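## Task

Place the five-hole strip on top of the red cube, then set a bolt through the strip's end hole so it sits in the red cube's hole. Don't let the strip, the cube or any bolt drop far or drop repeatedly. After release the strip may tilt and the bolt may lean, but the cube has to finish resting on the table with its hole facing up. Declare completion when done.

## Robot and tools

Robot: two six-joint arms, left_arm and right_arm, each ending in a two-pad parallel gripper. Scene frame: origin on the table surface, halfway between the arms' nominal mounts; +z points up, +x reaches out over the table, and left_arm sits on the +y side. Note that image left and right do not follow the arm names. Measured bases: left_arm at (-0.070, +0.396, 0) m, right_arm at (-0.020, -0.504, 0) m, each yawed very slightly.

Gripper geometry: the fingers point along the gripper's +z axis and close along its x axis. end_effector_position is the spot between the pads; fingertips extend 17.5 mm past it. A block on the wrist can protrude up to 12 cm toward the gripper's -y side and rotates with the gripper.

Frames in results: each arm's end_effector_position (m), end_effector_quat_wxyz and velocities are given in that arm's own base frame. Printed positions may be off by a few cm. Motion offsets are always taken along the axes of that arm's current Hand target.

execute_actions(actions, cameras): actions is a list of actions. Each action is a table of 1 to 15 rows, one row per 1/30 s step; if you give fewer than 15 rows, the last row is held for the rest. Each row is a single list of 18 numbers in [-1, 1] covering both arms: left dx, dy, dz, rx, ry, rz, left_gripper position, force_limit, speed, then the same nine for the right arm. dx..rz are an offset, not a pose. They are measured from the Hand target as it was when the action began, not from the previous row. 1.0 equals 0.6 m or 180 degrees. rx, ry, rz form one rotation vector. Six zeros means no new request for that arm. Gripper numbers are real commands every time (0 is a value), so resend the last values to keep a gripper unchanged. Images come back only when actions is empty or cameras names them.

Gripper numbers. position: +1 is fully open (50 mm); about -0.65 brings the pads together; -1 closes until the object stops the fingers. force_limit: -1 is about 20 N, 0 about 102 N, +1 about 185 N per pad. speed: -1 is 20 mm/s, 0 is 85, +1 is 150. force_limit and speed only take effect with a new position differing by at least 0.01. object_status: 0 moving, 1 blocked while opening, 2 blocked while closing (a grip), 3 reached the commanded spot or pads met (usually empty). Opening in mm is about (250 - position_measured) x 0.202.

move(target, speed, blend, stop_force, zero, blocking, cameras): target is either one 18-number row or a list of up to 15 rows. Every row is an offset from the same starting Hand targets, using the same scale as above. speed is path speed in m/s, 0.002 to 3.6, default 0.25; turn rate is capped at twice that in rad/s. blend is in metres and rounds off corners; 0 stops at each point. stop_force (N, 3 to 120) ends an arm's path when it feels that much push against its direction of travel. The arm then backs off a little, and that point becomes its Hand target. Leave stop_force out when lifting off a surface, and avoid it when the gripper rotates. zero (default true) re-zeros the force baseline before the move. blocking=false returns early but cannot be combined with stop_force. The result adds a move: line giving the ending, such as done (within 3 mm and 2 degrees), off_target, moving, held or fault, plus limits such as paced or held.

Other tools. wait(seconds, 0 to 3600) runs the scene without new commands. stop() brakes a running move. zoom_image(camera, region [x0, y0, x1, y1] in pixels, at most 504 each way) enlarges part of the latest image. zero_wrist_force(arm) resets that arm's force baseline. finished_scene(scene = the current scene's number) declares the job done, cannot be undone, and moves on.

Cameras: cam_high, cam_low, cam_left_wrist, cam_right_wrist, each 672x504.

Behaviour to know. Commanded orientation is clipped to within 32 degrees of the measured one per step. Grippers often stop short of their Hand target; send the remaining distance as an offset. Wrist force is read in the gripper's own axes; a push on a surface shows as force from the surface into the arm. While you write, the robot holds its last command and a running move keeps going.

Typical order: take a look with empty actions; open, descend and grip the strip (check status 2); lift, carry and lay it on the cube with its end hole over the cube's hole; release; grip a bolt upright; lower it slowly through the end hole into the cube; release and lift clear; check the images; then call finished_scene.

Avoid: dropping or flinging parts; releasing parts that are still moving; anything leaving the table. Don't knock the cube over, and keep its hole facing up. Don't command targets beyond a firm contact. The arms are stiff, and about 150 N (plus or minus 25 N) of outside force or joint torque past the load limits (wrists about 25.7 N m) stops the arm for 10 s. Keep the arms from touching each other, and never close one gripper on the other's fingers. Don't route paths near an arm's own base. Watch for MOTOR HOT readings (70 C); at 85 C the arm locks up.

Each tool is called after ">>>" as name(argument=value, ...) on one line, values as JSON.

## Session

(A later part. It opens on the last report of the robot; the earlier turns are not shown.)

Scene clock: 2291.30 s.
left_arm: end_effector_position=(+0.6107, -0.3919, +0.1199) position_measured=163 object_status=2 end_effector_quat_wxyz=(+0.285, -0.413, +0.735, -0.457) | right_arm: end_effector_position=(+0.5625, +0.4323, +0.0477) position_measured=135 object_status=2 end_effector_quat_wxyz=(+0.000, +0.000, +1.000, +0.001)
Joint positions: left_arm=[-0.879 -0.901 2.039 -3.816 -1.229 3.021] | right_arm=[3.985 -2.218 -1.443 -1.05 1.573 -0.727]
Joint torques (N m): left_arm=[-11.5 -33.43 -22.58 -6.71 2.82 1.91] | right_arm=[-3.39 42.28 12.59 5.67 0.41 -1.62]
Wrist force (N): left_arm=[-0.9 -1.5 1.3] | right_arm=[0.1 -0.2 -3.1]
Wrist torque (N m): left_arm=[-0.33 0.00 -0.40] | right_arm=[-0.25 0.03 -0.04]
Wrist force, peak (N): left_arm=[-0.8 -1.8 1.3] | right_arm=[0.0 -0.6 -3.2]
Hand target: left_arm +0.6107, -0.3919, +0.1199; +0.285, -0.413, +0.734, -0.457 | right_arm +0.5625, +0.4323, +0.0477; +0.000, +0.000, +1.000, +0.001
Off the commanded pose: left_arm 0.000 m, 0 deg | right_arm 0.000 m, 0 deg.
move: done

>>> move(target=[0.003,0.0677,0.0312,0,0,0,-1,-0.6,-1,0,0,0,0,0,0,-1,-0.7,-0.7], speed=0.06)

>>> move(target=[0.0013,0.0273,0.0126,0,0,0,-1,-0.6,-1,0,0,0,0,0,0,-1,-0.7,-0.7], speed=0.01, stop_force=5)

>>> move(target=[0,0,0,0,0,0,0,-0.6,-1,0,0,0,0,0,0,-1,-0.7,-0.7])

>>> move(target=[0,0,0,0,0,0,0.3,-0.6,-1,0,0,0,0,0,0,-1,-0.7,-0.7], cameras=["cam_high","cam_left_wrist","cam_low"])

>>> zoom_image(camera="cam_high", region=[310, 255, 340, 285])

>>> zoom_image(camera="cam_left_wrist", region=[380, 200, 560, 335])

>>> zoom_image(camera="cam_low", region=[340, 265, 370, 295])

Scene clock: 2303.30 s.
left_arm: end_effector_position=(+0.6106, -0.3918, +0.0752) position_measured=163 object_status=2 end_effector_quat_wxyz=(+0.285, -0.413, +0.734, -0.457) | right_arm: end_effector_position=(+0.5625, +0.4323, +0.0477) position_measured=135 object_status=2 end_effector_quat_wxyz=(+0.000, +0.000, +1.000, +0.001)
Joint positions: left_arm=[-0.879 -0.792 2.026 -3.912 -1.229 3.021] | right_arm=[3.985 -2.218 -1.443 -1.05 1.573 -0.727]
Joint torques (N m): left_arm=[-4.66 -35.91 -20.85 -6.64 2.1 1.23] | right_arm=[0.91 43.82 12.46 5.74 0.87 -0.26]
Wrist force (N): left_arm=[-1.1 -1.5 1.3] | right_arm=[-0.1 -0.3 -3.0]
Wrist torque (N m): left_arm=[-0.35 0.04 -0.40] | right_arm=[-0.27 0.06 -0.04]
Wrist force, peak (N): left_arm=[-0.8 -2.2 1.2] | right_arm=[-0.1 -0.7 -3.6]
Hand target: left_arm +0.6106, -0.3918, +0.0751; +0.285, -0.413, +0.734, -0.457 | right_arm +0.5625, +0.4323, +0.0477; +0.000, +0.000, +1.000, +0.001
Off the commanded pose: left_arm 0.000 m, 0 deg | right_arm 0.000 m, 0 deg.
move: done

Scene clock: 2305.90 s.
left_arm: end_effector_position=(+0.6106, -0.3918, +0.0607) position_measured=163 object_status=2 end_effector_quat_wxyz=(+0.285, -0.413, +0.734, -0.457) | right_arm: end_effector_position=(+0.5625, +0.4323, +0.0477) position_measured=135 object_status=2 end_effector_quat_wxyz=(+0.000, +0.000, +1.000, +0.001)
Joint positions: left_arm=[-0.879 -0.756 2.018 -3.941 -1.229 3.021] | right_arm=[3.985 -2.218 -1.443 -1.05 1.573 -0.727]
Joint torques (N m): left_arm=[-6.37 -48.53 3.62 -1.27 -1.98 -0.98] | right_arm=[2.46 41.59 15.25 4.84 0.88 0.48]
Wrist force (N): left_arm=[-2.7 -4.8 -0.1] | right_arm=[0.0 -0.3 -3.2]
Wrist torque (N m): left_arm=[-0.43 -0.02 -0.36] | right_arm=[-0.26 0.08 -0.05]
Wrist force, peak (N): left_arm=[-3.7 -12.1 -3.0] | right_arm=[0.3 -0.2 -3.6]
Hand target: left_arm +0.6106, -0.3918, +0.0607; +0.285, -0.413, +0.734, -0.457 (not the last commanded pose) | right_arm +0.5625, +0.4323, +0.0477; +0.000, +0.000, +1.000, +0.001
Off the commanded pose: left_arm 0.004 m, 0 deg | right_arm 0.000 m, 0 deg.
move: contact (left_arm)

Scene clock: 2306.40 s.
left_arm: end_effector_position=(+0.6106, -0.3918, +0.0607) position_measured=152 object_status=3 end_effector_quat_wxyz=(+0.285, -0.413, +0.734, -0.457) | right_arm: end_effector_position=(+0.5625, +0.4323, +0.0477) position_measured=135 object_status=2 end_effector_quat_wxyz=(+0.000, +0.000, +1.000, +0.001)
Joint positions: left_arm=[-0.879 -0.756 2.018 -3.941 -1.229 3.021] | right_arm=[3.985 -2.218 -1.443 -1.05 1.573 -0.727]
Joint torques (N m): left_arm=[-5.49 -48.73 2.53 -1.83 -2.27 -0.95] | right_arm=[1.9 42.93 13.41 4.75 0.79 0.3]
Wrist force (N): left_arm=[-0.9 -1.7 1.2] | right_arm=[0.1 -0.3 -2.9]
Wrist torque (N m): left_arm=[-0.37 0.00 -0.40] | right_arm=[-0.25 0.03 -0.05]
Wrist force, peak (N): left_arm=[-2.3 -4.9 -0.1] | right_arm=[0.1 -0.2 -3.3]
Hand target: left_arm +0.6106, -0.3918, +0.0607; +0.285, -0.413, +0.734, -0.457 | right_arm +0.5625, +0.4323, +0.0477; +0.000, +0.000, +1.000, +0.001
Off the commanded pose: left_arm 0.000 m, 0 deg | right_arm 0.000 m, 0 deg.
move: done

Scene clock: 2307.10 s.
left_arm: end_effector_position=(+0.6106, -0.3918, +0.0607) position_measured=107 object_status=3 end_effector_quat_wxyz=(+0.285, -0.413, +0.734, -0.457) | right_arm: end_effector_position=(+0.5625, +0.4323, +0.0477) position_measured=135 object_status=2 end_effector_quat_wxyz=(+0.000, +0.000, +1.000, +0.001)
Joint positions: left_arm=[-0.879 -0.756 2.018 -3.941 -1.229 3.021] | right_arm=[3.985 -2.218 -1.443 -1.05 1.573 -0.727]
Joint torques (N m): left_arm=[-6.06 -48.9 -0.33 -2.72 -2.19 -0.97] | right_arm=[3.07 42.85 12.39 4.54 0.85 0.56]
Wrist force (N): left_arm=[-0.8 -1.7 1.4] | right_arm=[0.0 -0.4 -3.3]
Wrist torque (N m): left_arm=[-0.36 -0.02 -0.40] | right_arm=[-0.27 0.05 -0.05]
Wrist force, peak (N): left_arm=[-0.8 -1.7 1.4] | right_arm=[0.0 0.0 -3.5]
Hand target: left_arm +0.6106, -0.3918, +0.0607; +0.285, -0.413, +0.734, -0.457 | right_arm +0.5625, +0.4323, +0.0477; +0.000, +0.000, +1.000, +0.001
Off the commanded pose: left_arm 0.000 m, 0 deg | right_arm 0.000 m, 0 deg.
move: done
Images, in order (width x height): cam_high 672x504, cam_low 672x504, cam_left_wrist 672x504.

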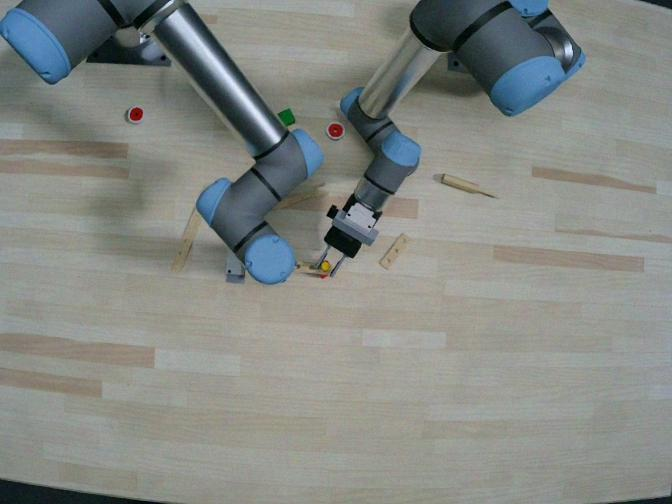

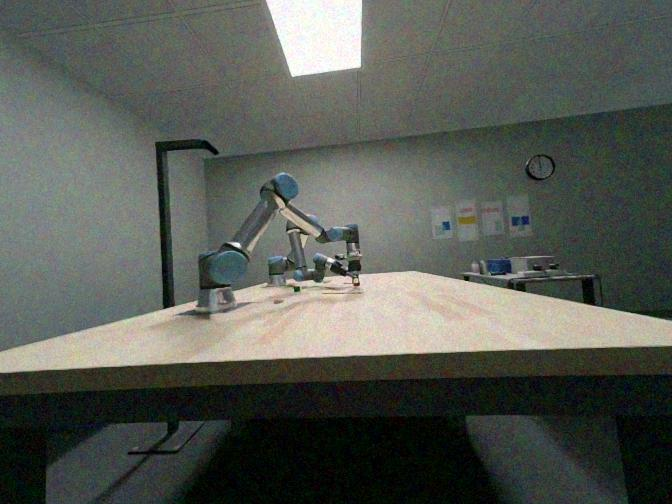

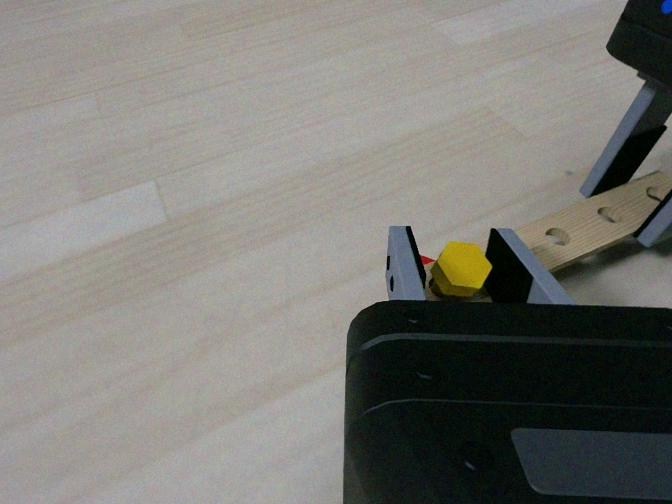

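Scaled by 16.800 from the camera's image (finer frame: 960x720).

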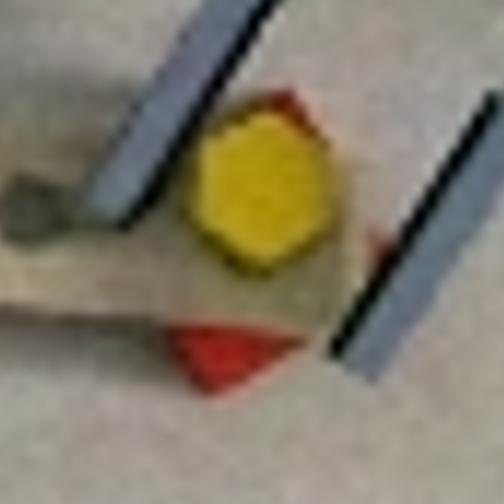

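Scaled by 2.800 from the camera's image (finer frame: 960x720).

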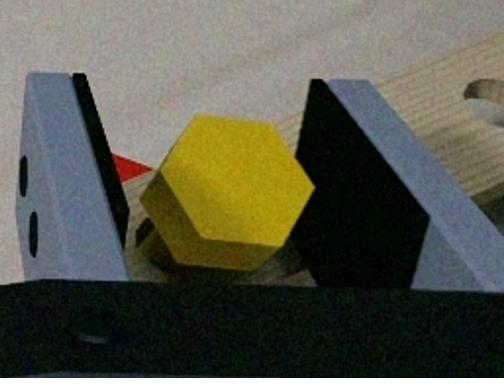

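Scaled by 16.800 from the camera's image (finer frame: 960x720).

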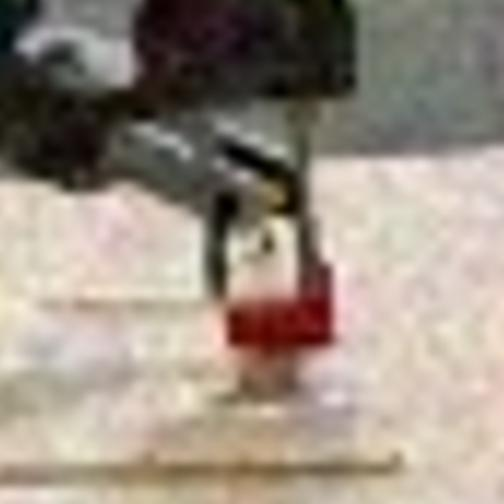

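>>> move(target=[0,0,0,0,0,0,-1,-0.6,-1,0,0,0,0,0,0,-1,-0.7,-0.7], cameras=["cam_high","cam_left_wrist"])

>>> zoom_image(camera="cam_high", region=[310, 255, 340, 285])

>>> zoom_image(camera="cam_left_wrist", region=[380, 200, 560, 335])

Scene clock: 2361.33 s.
left_arm: end_effector_position=(+0.6106, -0.3918, +0.0607) position_measured=163 object_status=2 end_effector_quat_wxyz=(+0.285, -0.413, +0.734, -0.457) | right_arm: end_effector_position=(+0.5625, +0.4323, +0.0477) position_measured=135 object_status=2 end_effector_quat_wxyz=(+0.000, +0.000, +1.000, +0.001)
Joint positions: left_arm=[-0.879 -0.756 2.018 -3.941 -1.229 3.021] | right_arm=[3.985 -2.218 -1.443 -1.05 1.573 -0.727]
Joint torques (N m): left_arm=[-6.27 -48.71 -16.6 -5.95 -1.92 -0.96] | right_arm=[3.72 41.75 14.02 2.58 0.79 1.94]
Wrist force (N): left_arm=[-0.7 -2.0 1.0] | right_arm=[0.1 -0.1 -3.1]
Wrist torque (N m): left_arm=[-0.34 -0.02 -0.40] | right_arm=[-0.27 0.02 -0.04]
Wrist force, peak (N): left_arm=[-0.7 -2.3 1.1] | right_arm=[0.0 -0.2 -3.7]
Hand target: left_arm +0.6106, -0.3918, +0.0607; +0.285, -0.413, +0.734, -0.457 | right_arm +0.5625, +0.4323, +0.0477; +0.000, +0.000, +1.000, +0.001
Off the commanded pose: left_arm 0.000 m, 0 deg | right_arm 0.000 m, 0 deg.
move: done

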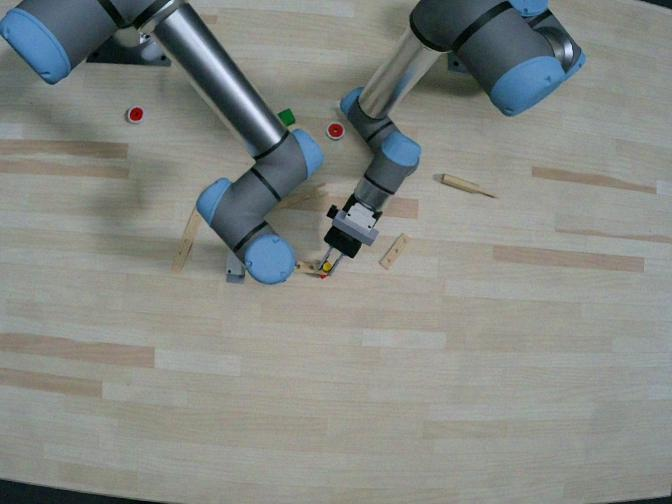

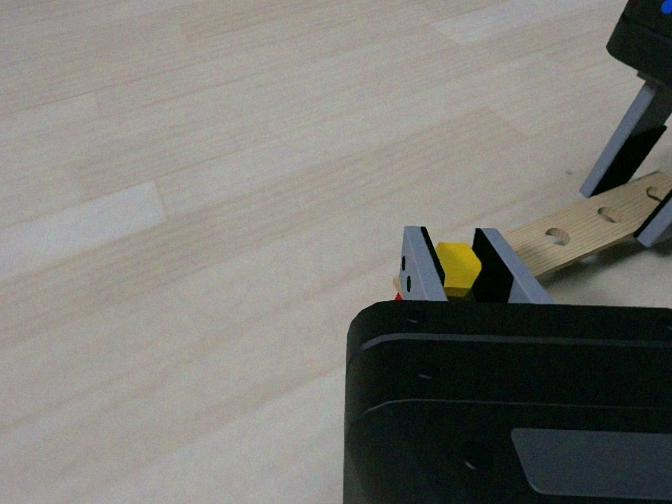

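Scaled by 16.800 from the camera's image (finer frame: 960x720).

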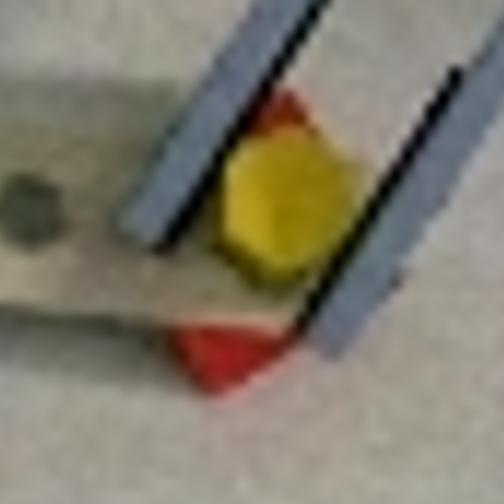

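Scaled by 2.800 from the camera's image (finer frame: 960x720).

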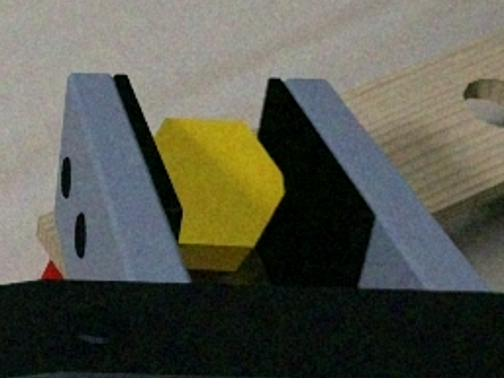

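>>> move(target=[-0.0003,-0.0075,0.0077,-0.0556,0,0,-1,-0.6,-1,0,0,0,0,0,0,-1,-0.7,-0.7], speed=0.03)

>>> move(target=[0.0007,0.0137,0.0095,0,0,0,-1,-0.6,-1,0,0,0,0,0,0,-1,-0.7,-0.7], speed=0.008, stop_force=8, cameras=["cam_high"])

>>> zoom_image(camera="cam_high", region=[310, 255, 340, 285])

Scene clock: 2392.63 s.
left_arm: end_effector_position=(+0.6159, -0.3947, +0.0629) position_measured=163 object_status=2 end_effector_quat_wxyz=(+0.248, -0.437, +0.771, -0.391) | right_arm: end_effector_position=(+0.5625, +0.4323, +0.0477) position_measured=135 object_status=2 end_effector_quat_wxyz=(+0.000, +0.000, +1.000, +0.001)
Joint positions: left_arm=[-0.862 -0.865 1.996 -3.63 -1.269 2.973] | right_arm=[3.985 -2.218 -1.443 -1.05 1.573 -0.727]
Joint torques (N m): left_arm=[10.72 -50.88 -22.32 -1.86 -2.22 -1.98] | right_arm=[4.2 43.01 14.98 0.55 0.86 2.22]
Wrist force (N): left_arm=[-0.6 -1.5 0.4] | right_arm=[-0.2 -0.3 -3.1]
Wrist torque (N m): left_arm=[-0.34 0.00 -0.24] | right_arm=[-0.27 0.08 -0.04]
Wrist force, peak (N): left_arm=[0.3 -4.1 -0.8] | right_arm=[-0.1 -0.3 -3.7]
Hand target: left_arm +0.6159, -0.3947, +0.0629; +0.248, -0.437, +0.771, -0.391 | right_arm +0.5625, +0.4323, +0.0477; +0.000, +0.000, +1.000, +0.001
Off the commanded pose: left_arm 0.000 m, 0 deg | right_arm 0.000 m, 0 deg.
move: done

Scene clock: 2393.87 s.
left_arm: end_effector_position=(+0.6159, -0.3948, +0.0621) position_measured=163 object_status=2 end_effector_quat_wxyz=(+0.248, -0.437, +0.771, -0.391) | right_arm: end_effector_position=(+0.5625, +0.4323, +0.0477) position_measured=135 object_status=2 end_effector_quat_wxyz=(+0.000, +0.000, +1.000, +0.001)
Joint positions: left_arm=[-0.862 -0.863 1.995 -3.632 -1.269 2.973] | right_arm=[3.985 -2.218 -1.443 -1.05 1.573 -0.727]
Joint torques (N m): left_arm=[10.51 -45.76 0.19 -0.47 -2.06 -1.43] | right_arm=[2.52 42.14 13.26 0.23 1.21 2.67]
Wrist force (N): left_arm=[0.1 -6.3 -4.2] | right_arm=[0.7 0.3 -3.1]
Wrist torque (N m): left_arm=[-0.50 0.01 -0.26] | right_arm=[-0.30 0.01 -0.08]
Wrist force, peak (N): left_arm=[-1.0 -12.1 -7.8] | right_arm=[0.0 0.7 -3.6]
Hand target: left_arm +0.6159, -0.3948, +0.0621; +0.248, -0.437, +0.771, -0.391 (not the last commanded pose) | right_arm +0.5625, +0.4323, +0.0477; +0.000, +0.000, +1.000, +0.001
Off the commanded pose: left_arm 0.009 m, 0 deg | right_arm 0.000 m, 0 deg.
move: contact (left_arm)

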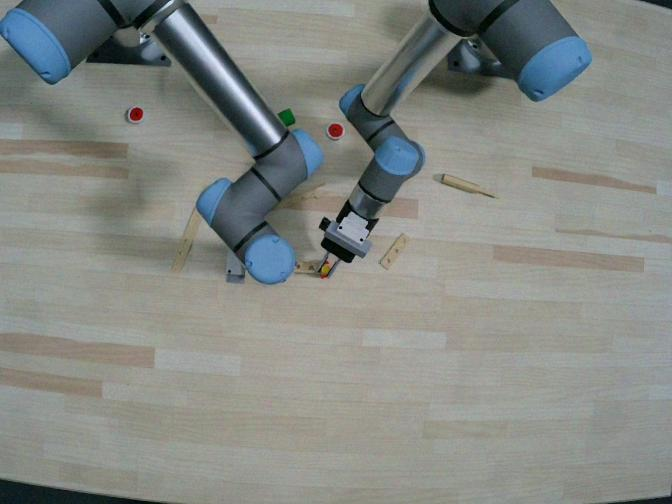

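Scaled by 16.800 from the camera's image (finer frame: 960x720).

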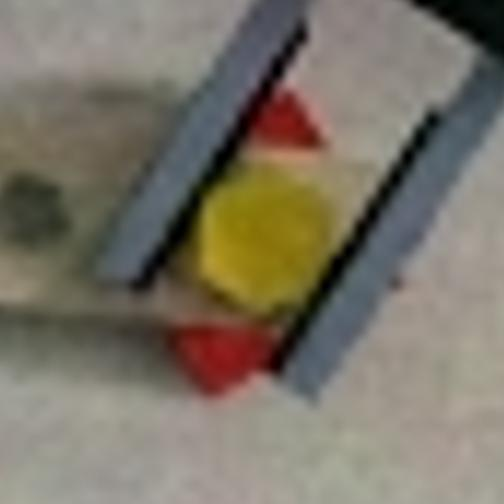

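>>> move(target=[0,-0.0005,-0.0024,0.0139,0,0,-1,-0.6,-1,0,0,-0.0017,0,0,0,-1,-0.7,-0.7], speed=0.03)

>>> move(target=[[0,0.001,0.0007,0,0,0,-1,-0.6,-1,0,0,0,0,0,0,-1,-0.7,-0.7],[0.0006,0.0012,0.0008,0,0,0,-1,-0.6,-1,0,0,0,0,0,0,-1,-0.7,-0.7],[0,0.0011,0.0015,0,0,0,-1,-0.6,-1,0,0,0,0,0,0,-1,-0.7,-0.7],[-0.0006,0.0016,0.0011,0,0,0,-1,-0.6,-1,0,0,0,0,0,0,-1,-0.7,-0.7],[0,0.0021,0.0008,0,0,0,-1,-0.6,-1,0,0,0,0,0,0,-1,-0.7,-0.7],[0.0006,0.002,0.0014,0,0,0,-1,-0.6,-1,0,0,0,0,0,0,-1,-0.7,-0.7],[0,0.0019,0.002,0,0,0,-1,-0.6,-1,0,0,0,0,0,0,-1,-0.7,-0.7],[-0.0006,0.0024,0.0017,0,0,0,-1,-0.6,-1,0,0,0,0,0,0,-1,-0.7,-0.7],[0,0.0029,0.0014,0,0,0,-1,-0.6,-1,0,0,0,0,0,0,-1,-0.7,-0.7],[0,0.005,0.0035,0,0,0,-1,-0.6,-1,0,0,0,0,0,0,-1,-0.7,-0.7]], speed=0.006, stop_force=14, cameras=["cam_high"])

>>> zoom_image(camera="cam_high", region=[310, 255, 340, 285])

Scene clock: 2428.70 s.
left_arm: end_effector_position=(+0.6150, -0.3943, +0.0632) position_measured=163 object_status=2 end_effector_quat_wxyz=(+0.257, -0.431, +0.763, -0.408) | right_arm: end_effector_position=(+0.5625, +0.4323, +0.0487) position_measured=135 object_status=2 end_effector_quat_wxyz=(+0.000, +0.000, +1.000, +0.001)
Joint positions: left_arm=[-0.866 -0.842 2.004 -3.706 -1.258 2.984] | right_arm=[3.985 -2.217 -1.442 -1.052 1.573 -0.727]
Joint torques (N m): left_arm=[-11.07 -33.91 0.61 -6.88 3.07 1.67] | right_arm=[2.12 60.29 30.08 -0.03 0.71 2.03]
Wrist force (N): left_arm=[-0.5 -1.0 0.3] | right_arm=[-0.7 -0.2 -2.0]
Wrist torque (N m): left_arm=[-0.38 0.00 -0.36] | right_arm=[-0.11 0.02 0.04]
Wrist force, peak (N): left_arm=[0.3 -7.0 -4.6] | right_arm=[0.5 0.6 -3.7]
Hand target: left_arm +0.6150, -0.3943, +0.0632; +0.257, -0.431, +0.763, -0.408 | right_arm +0.5625, +0.4323, +0.0487; +0.000, +0.000, +1.000, +0.001
Off the commanded pose: left_arm 0.000 m, 0 deg | right_arm 0.000 m, 0 deg.
move: done

Scene clock: 2430.77 s.
left_arm: end_effector_position=(+0.6151, -0.3942, +0.0610) position_measured=163 object_status=2 end_effector_quat_wxyz=(+0.257, -0.431, +0.763, -0.408) | right_arm: end_effector_position=(+0.5625, +0.4323, +0.0487) position_measured=135 object_status=2 end_effector_quat_wxyz=(+0.000, +0.000, +1.000, +0.001)
Joint positions: left_arm=[-0.866 -0.836 2.003 -3.712 -1.259 2.984] | right_arm=[3.985 -2.217 -1.442 -1.052 1.573 -0.727]
Joint torques (N m): left_arm=[-5.22 -36.17 2.71 3.87 -1.39 0.68] | right_arm=[-0.39 58.77 28.9 1 0.82 1.33]
Wrist force (N): left_arm=[-1.5 -22.0 -13.9] | right_arm=[0.1 0.2 -1.3]
Wrist torque (N m): left_arm=[-0.79 0.01 -0.35] | right_arm=[-0.13 0.01 -0.04]
Wrist force, peak (N): left_arm=[-1.8 -25.3 -17.2] | right_arm=[-0.1 0.4 -1.8]
Hand target: left_arm +0.6151, -0.3942, +0.0610; +0.257, -0.431, +0.763, -0.408 (not the last commanded pose) | right_arm +0.5625, +0.4323, +0.0487; +0.000, +0.000, +1.000, +0.001
Off the commanded pose: left_arm 0.001 m, 0 deg | right_arm 0.000 m, 0 deg.
move: contact (left_arm); path passed 9 of 10 targets

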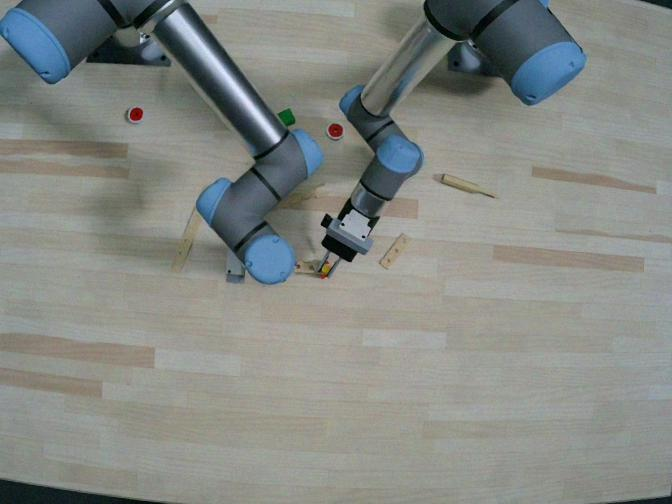

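Scaled by 16.800 from the camera's image (finer frame: 960x720).

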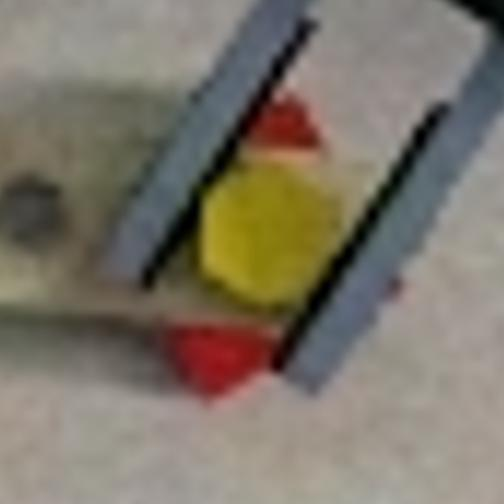

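>>> move(target=[[-0.0045,-0.089,-0.062,0,0,0,-1,-0.6,-1,0,0,0,0,0,0,-1,-0.7,-0.7],[0.0003,-0.067,-0.077,-0.186,0,0,-1,-0.6,-1,0,0,0,0,0,0,-1,-0.7,-0.7]], speed=0.15, cameras=["cam_left_wrist"])

>>> zoom_image(camera="cam_left_wrist", region=[395, 180, 455, 240])

Scene clock: 2447.77 s.
left_arm: end_effector_position=(+0.5986, -0.3877, +0.1196) position_measured=163 object_status=2 end_effector_quat_wxyz=(+0.122, -0.487, +0.848, -0.171) | right_arm: end_effector_position=(+0.5625, +0.4323, +0.0487) position_measured=135 object_status=2 end_effector_quat_wxyz=(+0.000, +0.000, +1.000, +0.001)
Joint positions: left_arm=[-0.821 -1.126 1.749 -2.588 -1.413 2.88] | right_arm=[3.985 -2.217 -1.442 -1.052 1.573 -0.727]
Joint torques (N m): left_arm=[10.64 -33.02 -32.06 -1.57 -2.2 -1.79] | right_arm=[-6.01 59.39 23.53 5.15 1.19 -0.4]
Wrist force (N): left_arm=[0.5 -0.6 -0.6] | right_arm=[-0.3 0.1 -1.2]
Wrist torque (N m): left_arm=[-0.12 -0.09 -0.07] | right_arm=[-0.09 0.07 -0.03]
Wrist force, peak (N): left_arm=[-1.4 -22.0 -14.0] | right_arm=[0.1 0.6 -1.8]
Hand target: left_arm +0.5986, -0.3877, +0.1196; +0.122, -0.487, +0.848, -0.171 | right_arm +0.5625, +0.4323, +0.0487; +0.000, +0.000, +1.000, +0.001
Off the commanded pose: left_arm 0.000 m, 0 deg | right_arm 0.000 m, 0 deg.
move: done

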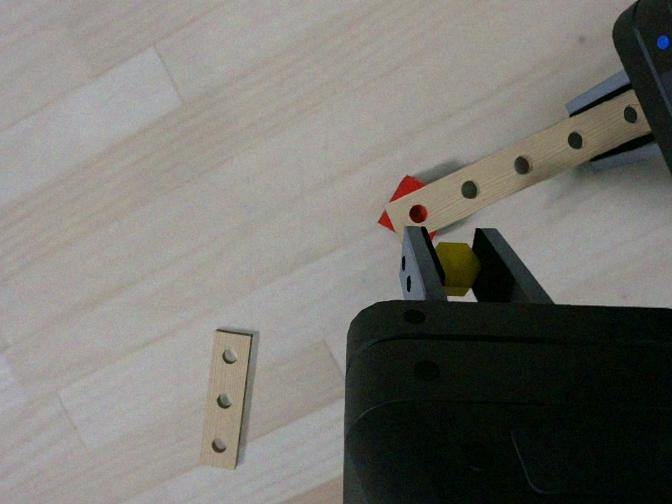

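Scaled by 8.400 from the camera's image (finer frame: 960x720).

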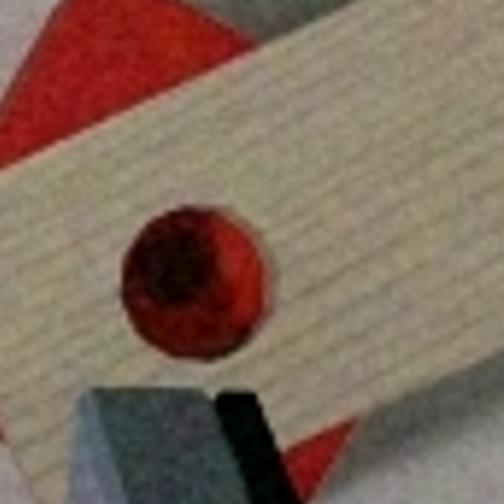

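>>> move(target=[[0,0,0,0,0,0,-1,-0.6,-1,0,0,-0.017,0,0,0,-1,-0.7,-0.7],[0,0,0,0,0,0,-1,-0.6,-1,0,-0.055,-0.017,0,0,0,-1,-0.7,-0.7]], speed=0.06, cameras=["cam_left_wrist","cam_high"])

>>> zoom_image(camera="cam_left_wrist", region=[370, 165, 460, 255])

>>> zoom_image(camera="cam_high", region=[315, 258, 337, 280])

Scene clock: 2467.50 s.
left_arm: end_effector_position=(+0.5986, -0.3877, +0.1196) position_measured=163 object_status=2 end_effector_quat_wxyz=(+0.122, -0.487, +0.848, -0.171) | right_arm: end_effector_position=(+0.5625, +0.3994, +0.0588) position_measured=135 object_status=2 end_effector_quat_wxyz=(+0.000, +0.000, +1.000, +0.001)
Joint positions: left_arm=[-0.821 -1.126 1.749 -2.588 -1.413 2.88] | right_arm=[3.953 -2.165 -1.503 -1.043 1.573 -0.759]
Joint torques (N m): left_arm=[10.54 -31.74 -30.9 -1.87 -2.2 -2.01] | right_arm=[-6.93 58.21 13.66 5.87 1.51 -2.25]
Wrist force (N): left_arm=[0.7 -0.5 -0.5] | right_arm=[-0.2 -0.4 0.0]
Wrist torque (N m): left_arm=[-0.10 -0.13 -0.08] | right_arm=[-0.07 0.06 -0.05]
Wrist force, peak (N): left_arm=[1.0 -0.6 -0.6] | right_arm=[0.2 0.0 -1.8]
Hand target: left_arm +0.5986, -0.3877, +0.1196; +0.122, -0.487, +0.848, -0.171 | right_arm +0.5625, +0.3993, +0.0588; +0.000, +0.000, +1.000, +0.001
Off the commanded pose: left_arm 0.000 m, 0 deg | right_arm 0.000 m, 0 deg.
move: done
Images, in order (width x height): cam_high 672x504, cam_left_wrist 672x504.

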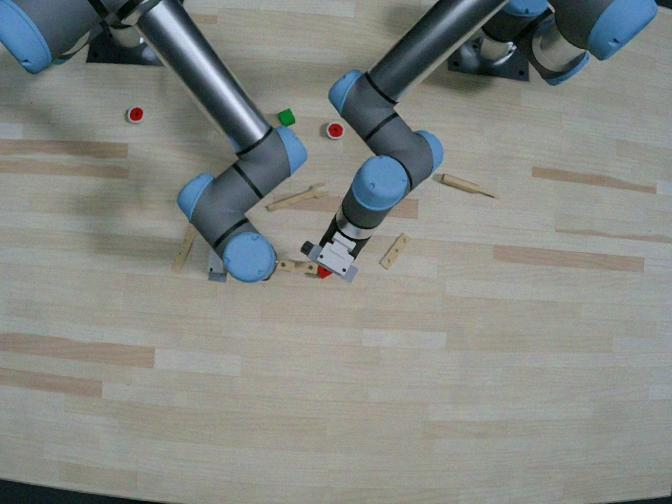

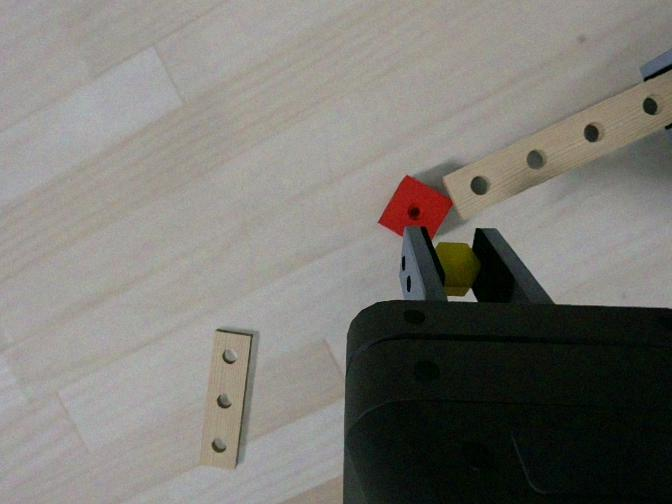

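Scaled by 5.600 from the camera's image (finer frame: 960x720).

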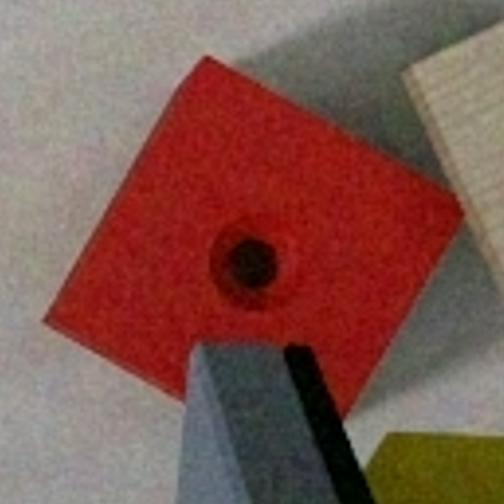

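Scaled by 22.909 from the camera's image (finer frame: 960x720).

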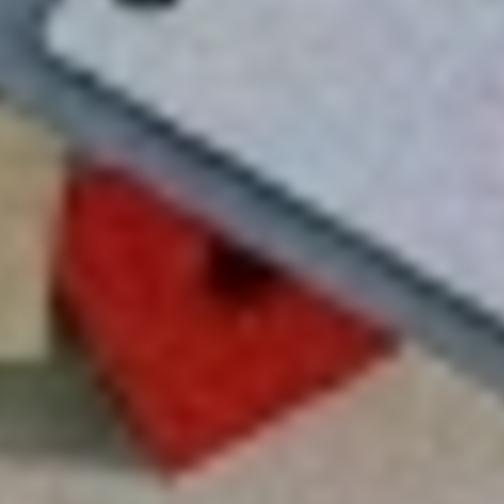

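>>> move(target=[[0,0,0,0,0,0,-1,-0.6,-1,-0.003,0.055,0,0,0,0,-1,-0.7,-0.7],[0,0,0,0,0,0,-1,-0.6,-1,-0.003,0.055,0.0185,0,0,0,-1,-0.7,-0.7]], speed=0.05, cameras=["cam_left_wrist"])

>>> zoom_image(camera="cam_left_wrist", region=[395, 180, 455, 240])

Scene clock: 2513.67 s.
left_arm: end_effector_position=(+0.5986, -0.3877, +0.1196) position_measured=163 object_status=2 end_effector_quat_wxyz=(+0.122, -0.487, +0.848, -0.171) | right_arm: end_effector_position=(+0.5643, +0.4323, +0.0479) position_measured=135 object_status=2 end_effector_quat_wxyz=(+0.000, +0.000, +1.000, +0.001)
Joint positions: left_arm=[-0.821 -1.126 1.749 -2.588 -1.413 2.88] | right_arm=[3.983 -2.221 -1.437 -1.052 1.573 -0.729]
Joint torques (N m): left_arm=[11.79 -33.1 -32.16 -1.58 -2.24 -1.78] | right_arm=[6.61 44.3 13.45 5.75 -1.94 2.6]
Wrist force (N): left_arm=[0.7 -0.7 -0.6] | right_arm=[0.3 -0.8 -2.6]
Wrist torque (N m): left_arm=[-0.14 -0.13 -0.07] | right_arm=[-0.22 0.02 -0.20]
Wrist force, peak (N): left_arm=[0.8 -0.9 -0.8] | right_arm=[0.3 -0.8 -2.6]
Hand target: left_arm +0.5986, -0.3877, +0.1196; +0.122, -0.487, +0.848, -0.171 | right_arm +0.5643, +0.4323, +0.0478; +0.000, +0.000, +1.000, +0.001
Off the commanded pose: left_arm 0.000 m, 0 deg | right_arm 0.000 m, 0 deg.
move: done

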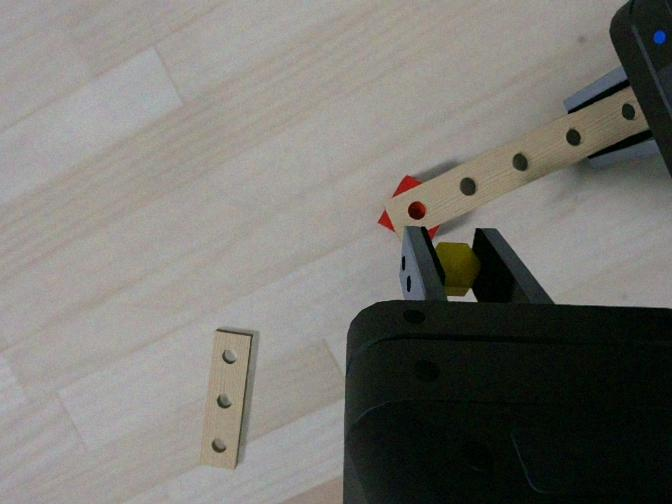

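Scaled by 8.400 from the camera's image (finer frame: 960x720).

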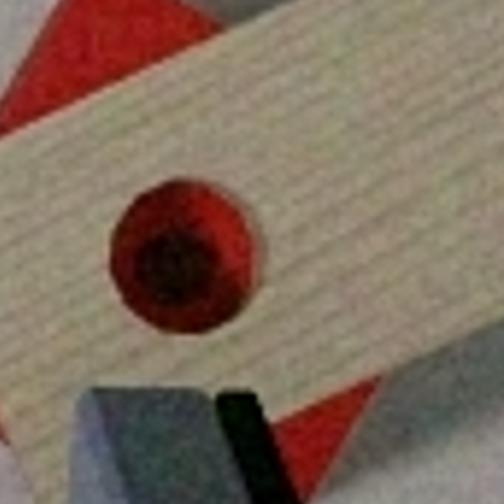

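>>> move(target=[-0.0043,-0.0268,0.0115,0.186,0,0,-1,-0.6,-1,0,0,0,0,0,0,-1,-0.7,-0.7], speed=0.12)

>>> move(target=[0.0035,0.0689,0.0439,0,0,0,-1,-0.6,-1,0,0,0,0,0,0,-1,-0.7,-0.7], speed=0.08)

Scene clock: 2529.47 s.
left_arm: end_effector_position=(+0.6151, -0.3942, +0.1200) position_measured=163 object_status=2 end_effector_quat_wxyz=(+0.257, -0.431, +0.763, -0.408) | right_arm: end_effector_position=(+0.5643, +0.4323, +0.0478) position_measured=135 object_status=2 end_effector_quat_wxyz=(+0.000, +0.000, +1.000, +0.001)
Joint positions: left_arm=[-0.866 -0.973 2.01 -3.581 -1.259 2.984] | right_arm=[3.983 -2.221 -1.438 -1.052 1.573 -0.729]
Joint torques (N m): left_arm=[-11.02 -32.12 -1.84 -6.71 2.88 1.46] | right_arm=[5.95 44.01 13.35 5.78 -1.89 2.31]
Wrist force (N): left_arm=[0.2 -1.2 0.9] | right_arm=[0.2 -0.9 -2.9]
Wrist torque (N m): left_arm=[-0.29 -0.15 -0.35] | right_arm=[-0.26 0.01 -0.19]
Wrist force, peak (N): left_arm=[0.8 -1.3 -0.9] | right_arm=[0.2 -1.0 -3.5]
Hand target: left_arm +0.6151, -0.3942, +0.1200; +0.257, -0.431, +0.763, -0.408 | right_arm +0.5643, +0.4323, +0.0478; +0.000, +0.000, +1.000, +0.001
Off the commanded pose: left_arm 0.000 m, 0 deg | right_arm 0.000 m, 0 deg.
move: done

Scene clock: 2530.60 s.
left_arm: end_effector_position=(+0.6151, -0.3944, +0.0710) position_measured=163 object_status=2 end_effector_quat_wxyz=(+0.257, -0.431, +0.763, -0.408) | right_arm: end_effector_position=(+0.5643, +0.4323, +0.0478) position_measured=135 object_status=2 end_effector_quat_wxyz=(+0.000, +0.000, +1.000, +0.001)
Joint positions: left_arm=[-0.866 -0.86 2.006 -3.69 -1.258 2.984] | right_arm=[3.983 -2.221 -1.438 -1.052 1.573 -0.729]
Joint torques (N m): left_arm=[-1.38 -32.59 -22.49 -6.67 2.1 1.72] | right_arm=[6.55 44.38 13.91 5.67 -1.94 2.22]
Wrist force (N): left_arm=[0.0 -1.2 0.9] | right_arm=[-0.1 -0.9 -2.8]
Wrist torque (N m): left_arm=[-0.28 -0.12 -0.35] | right_arm=[-0.26 0.05 -0.19]
Wrist force, peak (N): left_arm=[0.1 -2.1 0.2] | right_arm=[0.4 -0.8 -3.2]
Hand target: left_arm +0.6151, -0.3943, +0.0709; +0.257, -0.431, +0.763, -0.408 | right_arm +0.5643, +0.4323, +0.0478; +0.000, +0.000, +1.000, +0.001
Off the commanded pose: left_arm 0.000 m, 0 deg | right_arm 0.000 m, 0 deg.
move: done

Poke.

>>> move(target=[0.001,0.0169,0.0108,0,0,0,-1,-0.6,-1,0,0,0,0,0,0,-1,-0.7,-0.7], speed=0.01, stop_force=5, cameras=["cam_high"])

>>> zoom_image(camera="cam_high", region=[310, 255, 340, 285])

Scene clock: 2536.10 s.
left_arm: end_effector_position=(+0.6151, -0.3944, +0.0619) position_measured=163 object_status=2 end_effector_quat_wxyz=(+0.257, -0.431, +0.763, -0.408) | right_arm: end_effector_position=(+0.5643, +0.4323, +0.0478) position_measured=135 object_status=2 end_effector_quat_wxyz=(+0.000, +0.000, +1.000, +0.001)
Joint positions: left_arm=[-0.866 -0.838 2.003 -3.71 -1.258 2.984] | right_arm=[3.983 -2.221 -1.438 -1.052 1.573 -0.729]
Joint torques (N m): left_arm=[-3.39 -48.1 1.66 -2.25 -2.95 -0.47] | right_arm=[5.43 46.21 14.18 5.5 -1.8 2.47]
Wrist force (N): left_arm=[-2.0 -3.2 -0.8] | right_arm=[0.2 -0.7 -3.0]
Wrist torque (N m): left_arm=[-0.35 -0.18 -0.31] | right_arm=[-0.17 0.02 -0.19]
Wrist force, peak (N): left_arm=[-3.1 -10.3 -5.4] | right_arm=[-0.2 -1.2 -3.4]
Hand target: left_arm +0.6151, -0.3944, +0.0619; +0.257, -0.431, +0.763, -0.408 (not the last commanded pose) | right_arm +0.5643, +0.4323, +0.0478; +0.000, +0.000, +1.000, +0.001
Off the commanded pose: left_arm 0.003 m, 0 deg | right_arm 0.000 m, 0 deg.
move: contact (left_arm)

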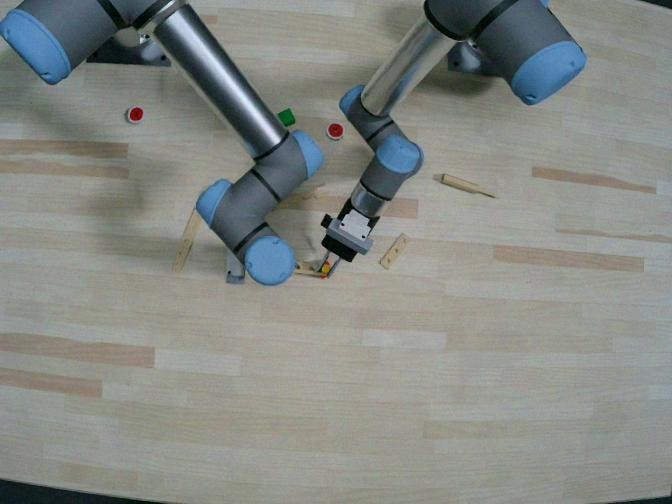

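Scaled by 16.800 from the camera's image (finer frame: 960x720).

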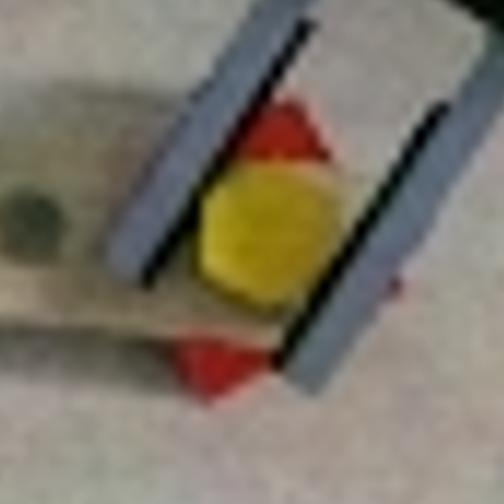

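>>> move(target=[-0.0007,-0.0033,-0.0009,0,0,0,-1,-0.6,-1,0,0,0,0,0,0,-1,-0.7,-0.7], speed=0.03)

>>> move(target=[0.0006,0.0112,0.0072,0,0,0,-1,-0.6,-1,0,0,0,0,0,0,-1,-0.7,-0.7], speed=0.008, stop_force=5)

>>> move(target=[-0.0007,-0.0033,-0.0009,0,0,0,-1,-0.6,-1,0,0,0,0,0,0,-1,-0.7,-0.7], speed=0.03)

>>> move(target=[0.0006,0.0112,0.0072,0,0,0,-1,-0.6,-1,0,0,0,0,0,0,-1,-0.7,-0.7], speed=0.008, stop_force=5)

>>> move(target=[-0.0008,-0.0025,-0.0021,0,0,0,-1,-0.6,-1,0,0,0,0,0,0,-1,-0.7,-0.7], speed=0.03)

>>> move(target=[0.0006,0.0112,0.0072,0,0,0,-1,-0.6,-1,0,0,0,0,0,0,-1,-0.7,-0.7], speed=0.008, stop_force=5)

Scene clock: 2551.57 s.
left_arm: end_effector_position=(+0.6158, -0.3944, +0.0638) position_measured=163 object_status=2 end_effector_quat_wxyz=(+0.257, -0.431, +0.763, -0.408) | right_arm: end_effector_position=(+0.5643, +0.4323, +0.0478) position_measured=135 object_status=2 end_effector_quat_wxyz=(+0.000, +0.000, +1.000, +0.001)
Joint positions: left_arm=[-0.865 -0.842 2.002 -3.705 -1.259 2.984] | right_arm=[3.983 -2.221 -1.438 -1.052 1.573 -0.729]
Joint torques (N m): left_arm=[10.29 -50.74 -22.92 -1.74 -2.25 1.77] | right_arm=[6.45 45.47 14.44 5.5 -2 2.25]
Wrist force (N): left_arm=[0.1 -1.3 0.8] | right_arm=[0.0 0.0 -2.8]
Wrist torque (N m): left_arm=[-0.29 -0.13 -0.36] | right_arm=[-0.21 0.03 -0.18]
Wrist force, peak (N): left_arm=[-2.5 -3.6 -1.0] | right_arm=[-0.4 -1.2 -3.4]
Hand target: left_arm +0.6158, -0.3944, +0.0638; +0.257, -0.431, +0.763, -0.408 | right_arm +0.5643, +0.4323, +0.0478; +0.000, +0.000, +1.000, +0.001
Off the commanded pose: left_arm 0.000 m, 0 deg | right_arm 0.000 m, 0 deg.
move: done

Scene clock: 2552.90 s.
left_arm: end_effector_position=(+0.6159, -0.3944, +0.0619) position_measured=163 object_status=2 end_effector_quat_wxyz=(+0.257, -0.431, +0.763, -0.408) | right_arm: end_effector_position=(+0.5643, +0.4323, +0.0478) position_measured=135 object_status=2 end_effector_quat_wxyz=(+0.000, +0.000, +1.000, +0.001)
Joint positions: left_arm=[-0.865 -0.837 2.001 -3.709 -1.259 2.984] | right_arm=[3.983 -2.221 -1.438 -1.052 1.573 -0.729]
Joint torques (N m): left_arm=[7.29 -48.84 1.81 -1.53 -2.01 1.59] | right_arm=[3.77 45.97 14.87 5.31 -1.82 2.21]
Wrist force (N): left_arm=[-1.3 -3.0 -1.1] | right_arm=[0.1 -0.5 -3.0]
Wrist torque (N m): left_arm=[-0.34 -0.10 -0.34] | right_arm=[-0.26 0.00 -0.18]
Wrist force, peak (N): left_arm=[-2.1 -9.3 -5.2] | right_arm=[0.3 -0.1 -3.3]
Hand target: left_arm +0.6159, -0.3944, +0.0619; +0.257, -0.431, +0.763, -0.408 (not the last commanded pose) | right_arm +0.5643, +0.4323, +0.0478; +0.000, +0.000, +1.000, +0.001
Off the commanded pose: left_arm 0.006 m, 0 deg | right_arm 0.000 m, 0 deg.
move: contact (left_arm)

Scene clock: 2553.40 s.
left_arm: end_effector_position=(+0.6165, -0.3944, +0.0638) position_measured=163 object_status=2 end_effector_quat_wxyz=(+0.257, -0.431, +0.763, -0.408) | right_arm: end_effector_position=(+0.5643, +0.4323, +0.0478) position_measured=135 object_status=2 end_effector_quat_wxyz=(+0.000, +0.000, +1.000, +0.001)
Joint positions: left_arm=[-0.864 -0.841 2 -3.704 -1.26 2.985] | right_arm=[3.983 -2.221 -1.438 -1.052 1.573 -0.729]
Joint torques (N m): left_arm=[11.4 -50.59 -22.37 -1.64 -2.28 1.73] | right_arm=[2.21 45.95 14.83 5.34 -1.93 2.4]
Wrist force (N): left_arm=[0.2 -1.2 0.8] | right_arm=[0.2 -0.1 -3.1]
Wrist torque (N m): left_arm=[-0.28 -0.14 -0.36] | right_arm=[-0.22 0.03 -0.19]
Wrist force, peak (N): left_arm=[-1.2 -3.0 -1.2] | right_arm=[0.4 -0.2 -3.2]
Hand target: left_arm +0.6165, -0.3944, +0.0638; +0.257, -0.431, +0.763, -0.408 | right_arm +0.5643, +0.4323, +0.0478; +0.000, +0.000, +1.000, +0.001
Off the commanded pose: left_arm 0.000 m, 0 deg | right_arm 0.000 m, 0 deg.
move: done

Scene clock: 2554.73 s.
left_arm: end_effector_position=(+0.6166, -0.3944, +0.0619) position_measured=163 object_status=2 end_effector_quat_wxyz=(+0.257, -0.431, +0.763, -0.408) | right_arm: end_effector_position=(+0.5643, +0.4323, +0.0478) position_measured=135 object_status=2 end_effector_quat_wxyz=(+0.000, +0.000, +1.000, +0.001)
Joint positions: left_arm=[-0.864 -0.837 2 -3.708 -1.26 2.985] | right_arm=[3.983 -2.221 -1.438 -1.052 1.573 -0.729]
Joint torques (N m): left_arm=[6.25 -49.63 2.73 -1.63 -1.92 1.53] | right_arm=[1.42 45.52 14.79 4.89 -2.21 2.19]
Wrist force (N): left_arm=[-1.2 -3.3 -0.9] | right_arm=[-0.1 -0.4 -2.9]
Wrist torque (N m): left_arm=[-0.37 -0.14 -0.33] | right_arm=[-0.24 0.06 -0.18]
Wrist force, peak (N): left_arm=[-2.0 -8.8 -4.9] | right_arm=[0.0 0.3 -3.3]
Hand target: left_arm +0.6166, -0.3944, +0.0619; +0.257, -0.431, +0.763, -0.408 (not the last commanded pose) | right_arm +0.5643, +0.4323, +0.0478; +0.000, +0.000, +1.000, +0.001
Off the commanded pose: left_arm 0.006 m, 0 deg | right_arm 0.000 m, 0 deg.
move: contact (left_arm)

Scene clock: 2555.23 s.
left_arm: end_effector_position=(+0.6165, -0.3940, +0.0638) position_measured=163 object_status=2 end_effector_quat_wxyz=(+0.257, -0.431, +0.763, -0.408) | right_arm: end_effector_position=(+0.5643, +0.4323, +0.0478) position_measured=135 object_status=2 end_effector_quat_wxyz=(+0.000, +0.000, +1.000, +0.001)
Joint positions: left_arm=[-0.863 -0.841 2.001 -3.705 -1.261 2.985] | right_arm=[3.983 -2.221 -1.438 -1.052 1.573 -0.729]
Joint torques (N m): left_arm=[11 -51.16 1.29 -1.4 -2.31 1.75] | right_arm=[-0.31 46.19 14.36 5.04 -1.55 2.13]
Wrist force (N): left_arm=[0.0 -1.4 1.0] | right_arm=[0.1 -0.1 -3.0]
Wrist torque (N m): left_arm=[-0.30 -0.11 -0.36] | right_arm=[-0.22 0.03 -0.19]
Wrist force, peak (N): left_arm=[-1.4 -3.0 -0.8] | right_arm=[-0.1 -0.2 -3.2]
Hand target: left_arm +0.6165, -0.3940, +0.0638; +0.257, -0.431, +0.763, -0.408 | right_arm +0.5643, +0.4323, +0.0478; +0.000, +0.000, +1.000, +0.001
Off the commanded pose: left_arm 0.000 m, 0 deg | right_arm 0.000 m, 0 deg.
move: done

Scene clock: 2556.70 s.
left_arm: end_effector_position=(+0.6165, -0.3939, +0.0618) position_measured=163 object_status=2 end_effector_quat_wxyz=(+0.257, -0.431, +0.763, -0.408) | right_arm: end_effector_position=(+0.5643, +0.4323, +0.0478) position_measured=135 object_status=2 end_effector_quat_wxyz=(+0.000, +0.000, +1.000, +0.001)
Joint positions: left_arm=[-0.863 -0.837 2.001 -3.709 -1.261 2.985] | right_arm=[3.983 -2.221 -1.438 -1.052 1.573 -0.729]
Joint torques (N m): left_arm=[9.88 -48.24 1.91 -1.78 -0.32 1.2] | right_arm=[-3.82 46.69 16.46 5 -2.03 2.21]
Wrist force (N): left_arm=[2.4 -4.0 -1.3] | right_arm=[-0.3 0.8 -2.8]
Wrist torque (N m): left_arm=[-0.35 -0.04 -0.41] | right_arm=[-0.24 0.10 -0.19]
Wrist force, peak (N): left_arm=[2.2 -9.0 -4.4] | right_arm=[0.0 0.7 -3.4]
Hand target: left_arm +0.6165, -0.3939, +0.0618; +0.257, -0.431, +0.763, -0.408 (not the last commanded pose) | right_arm +0.5643, +0.4323, +0.0478; +0.000, +0.000, +1.000, +0.001
Off the commanded pose: left_arm 0.006 m, 0 deg | right_arm 0.000 m, 0 deg.
move: contact (left_arm)


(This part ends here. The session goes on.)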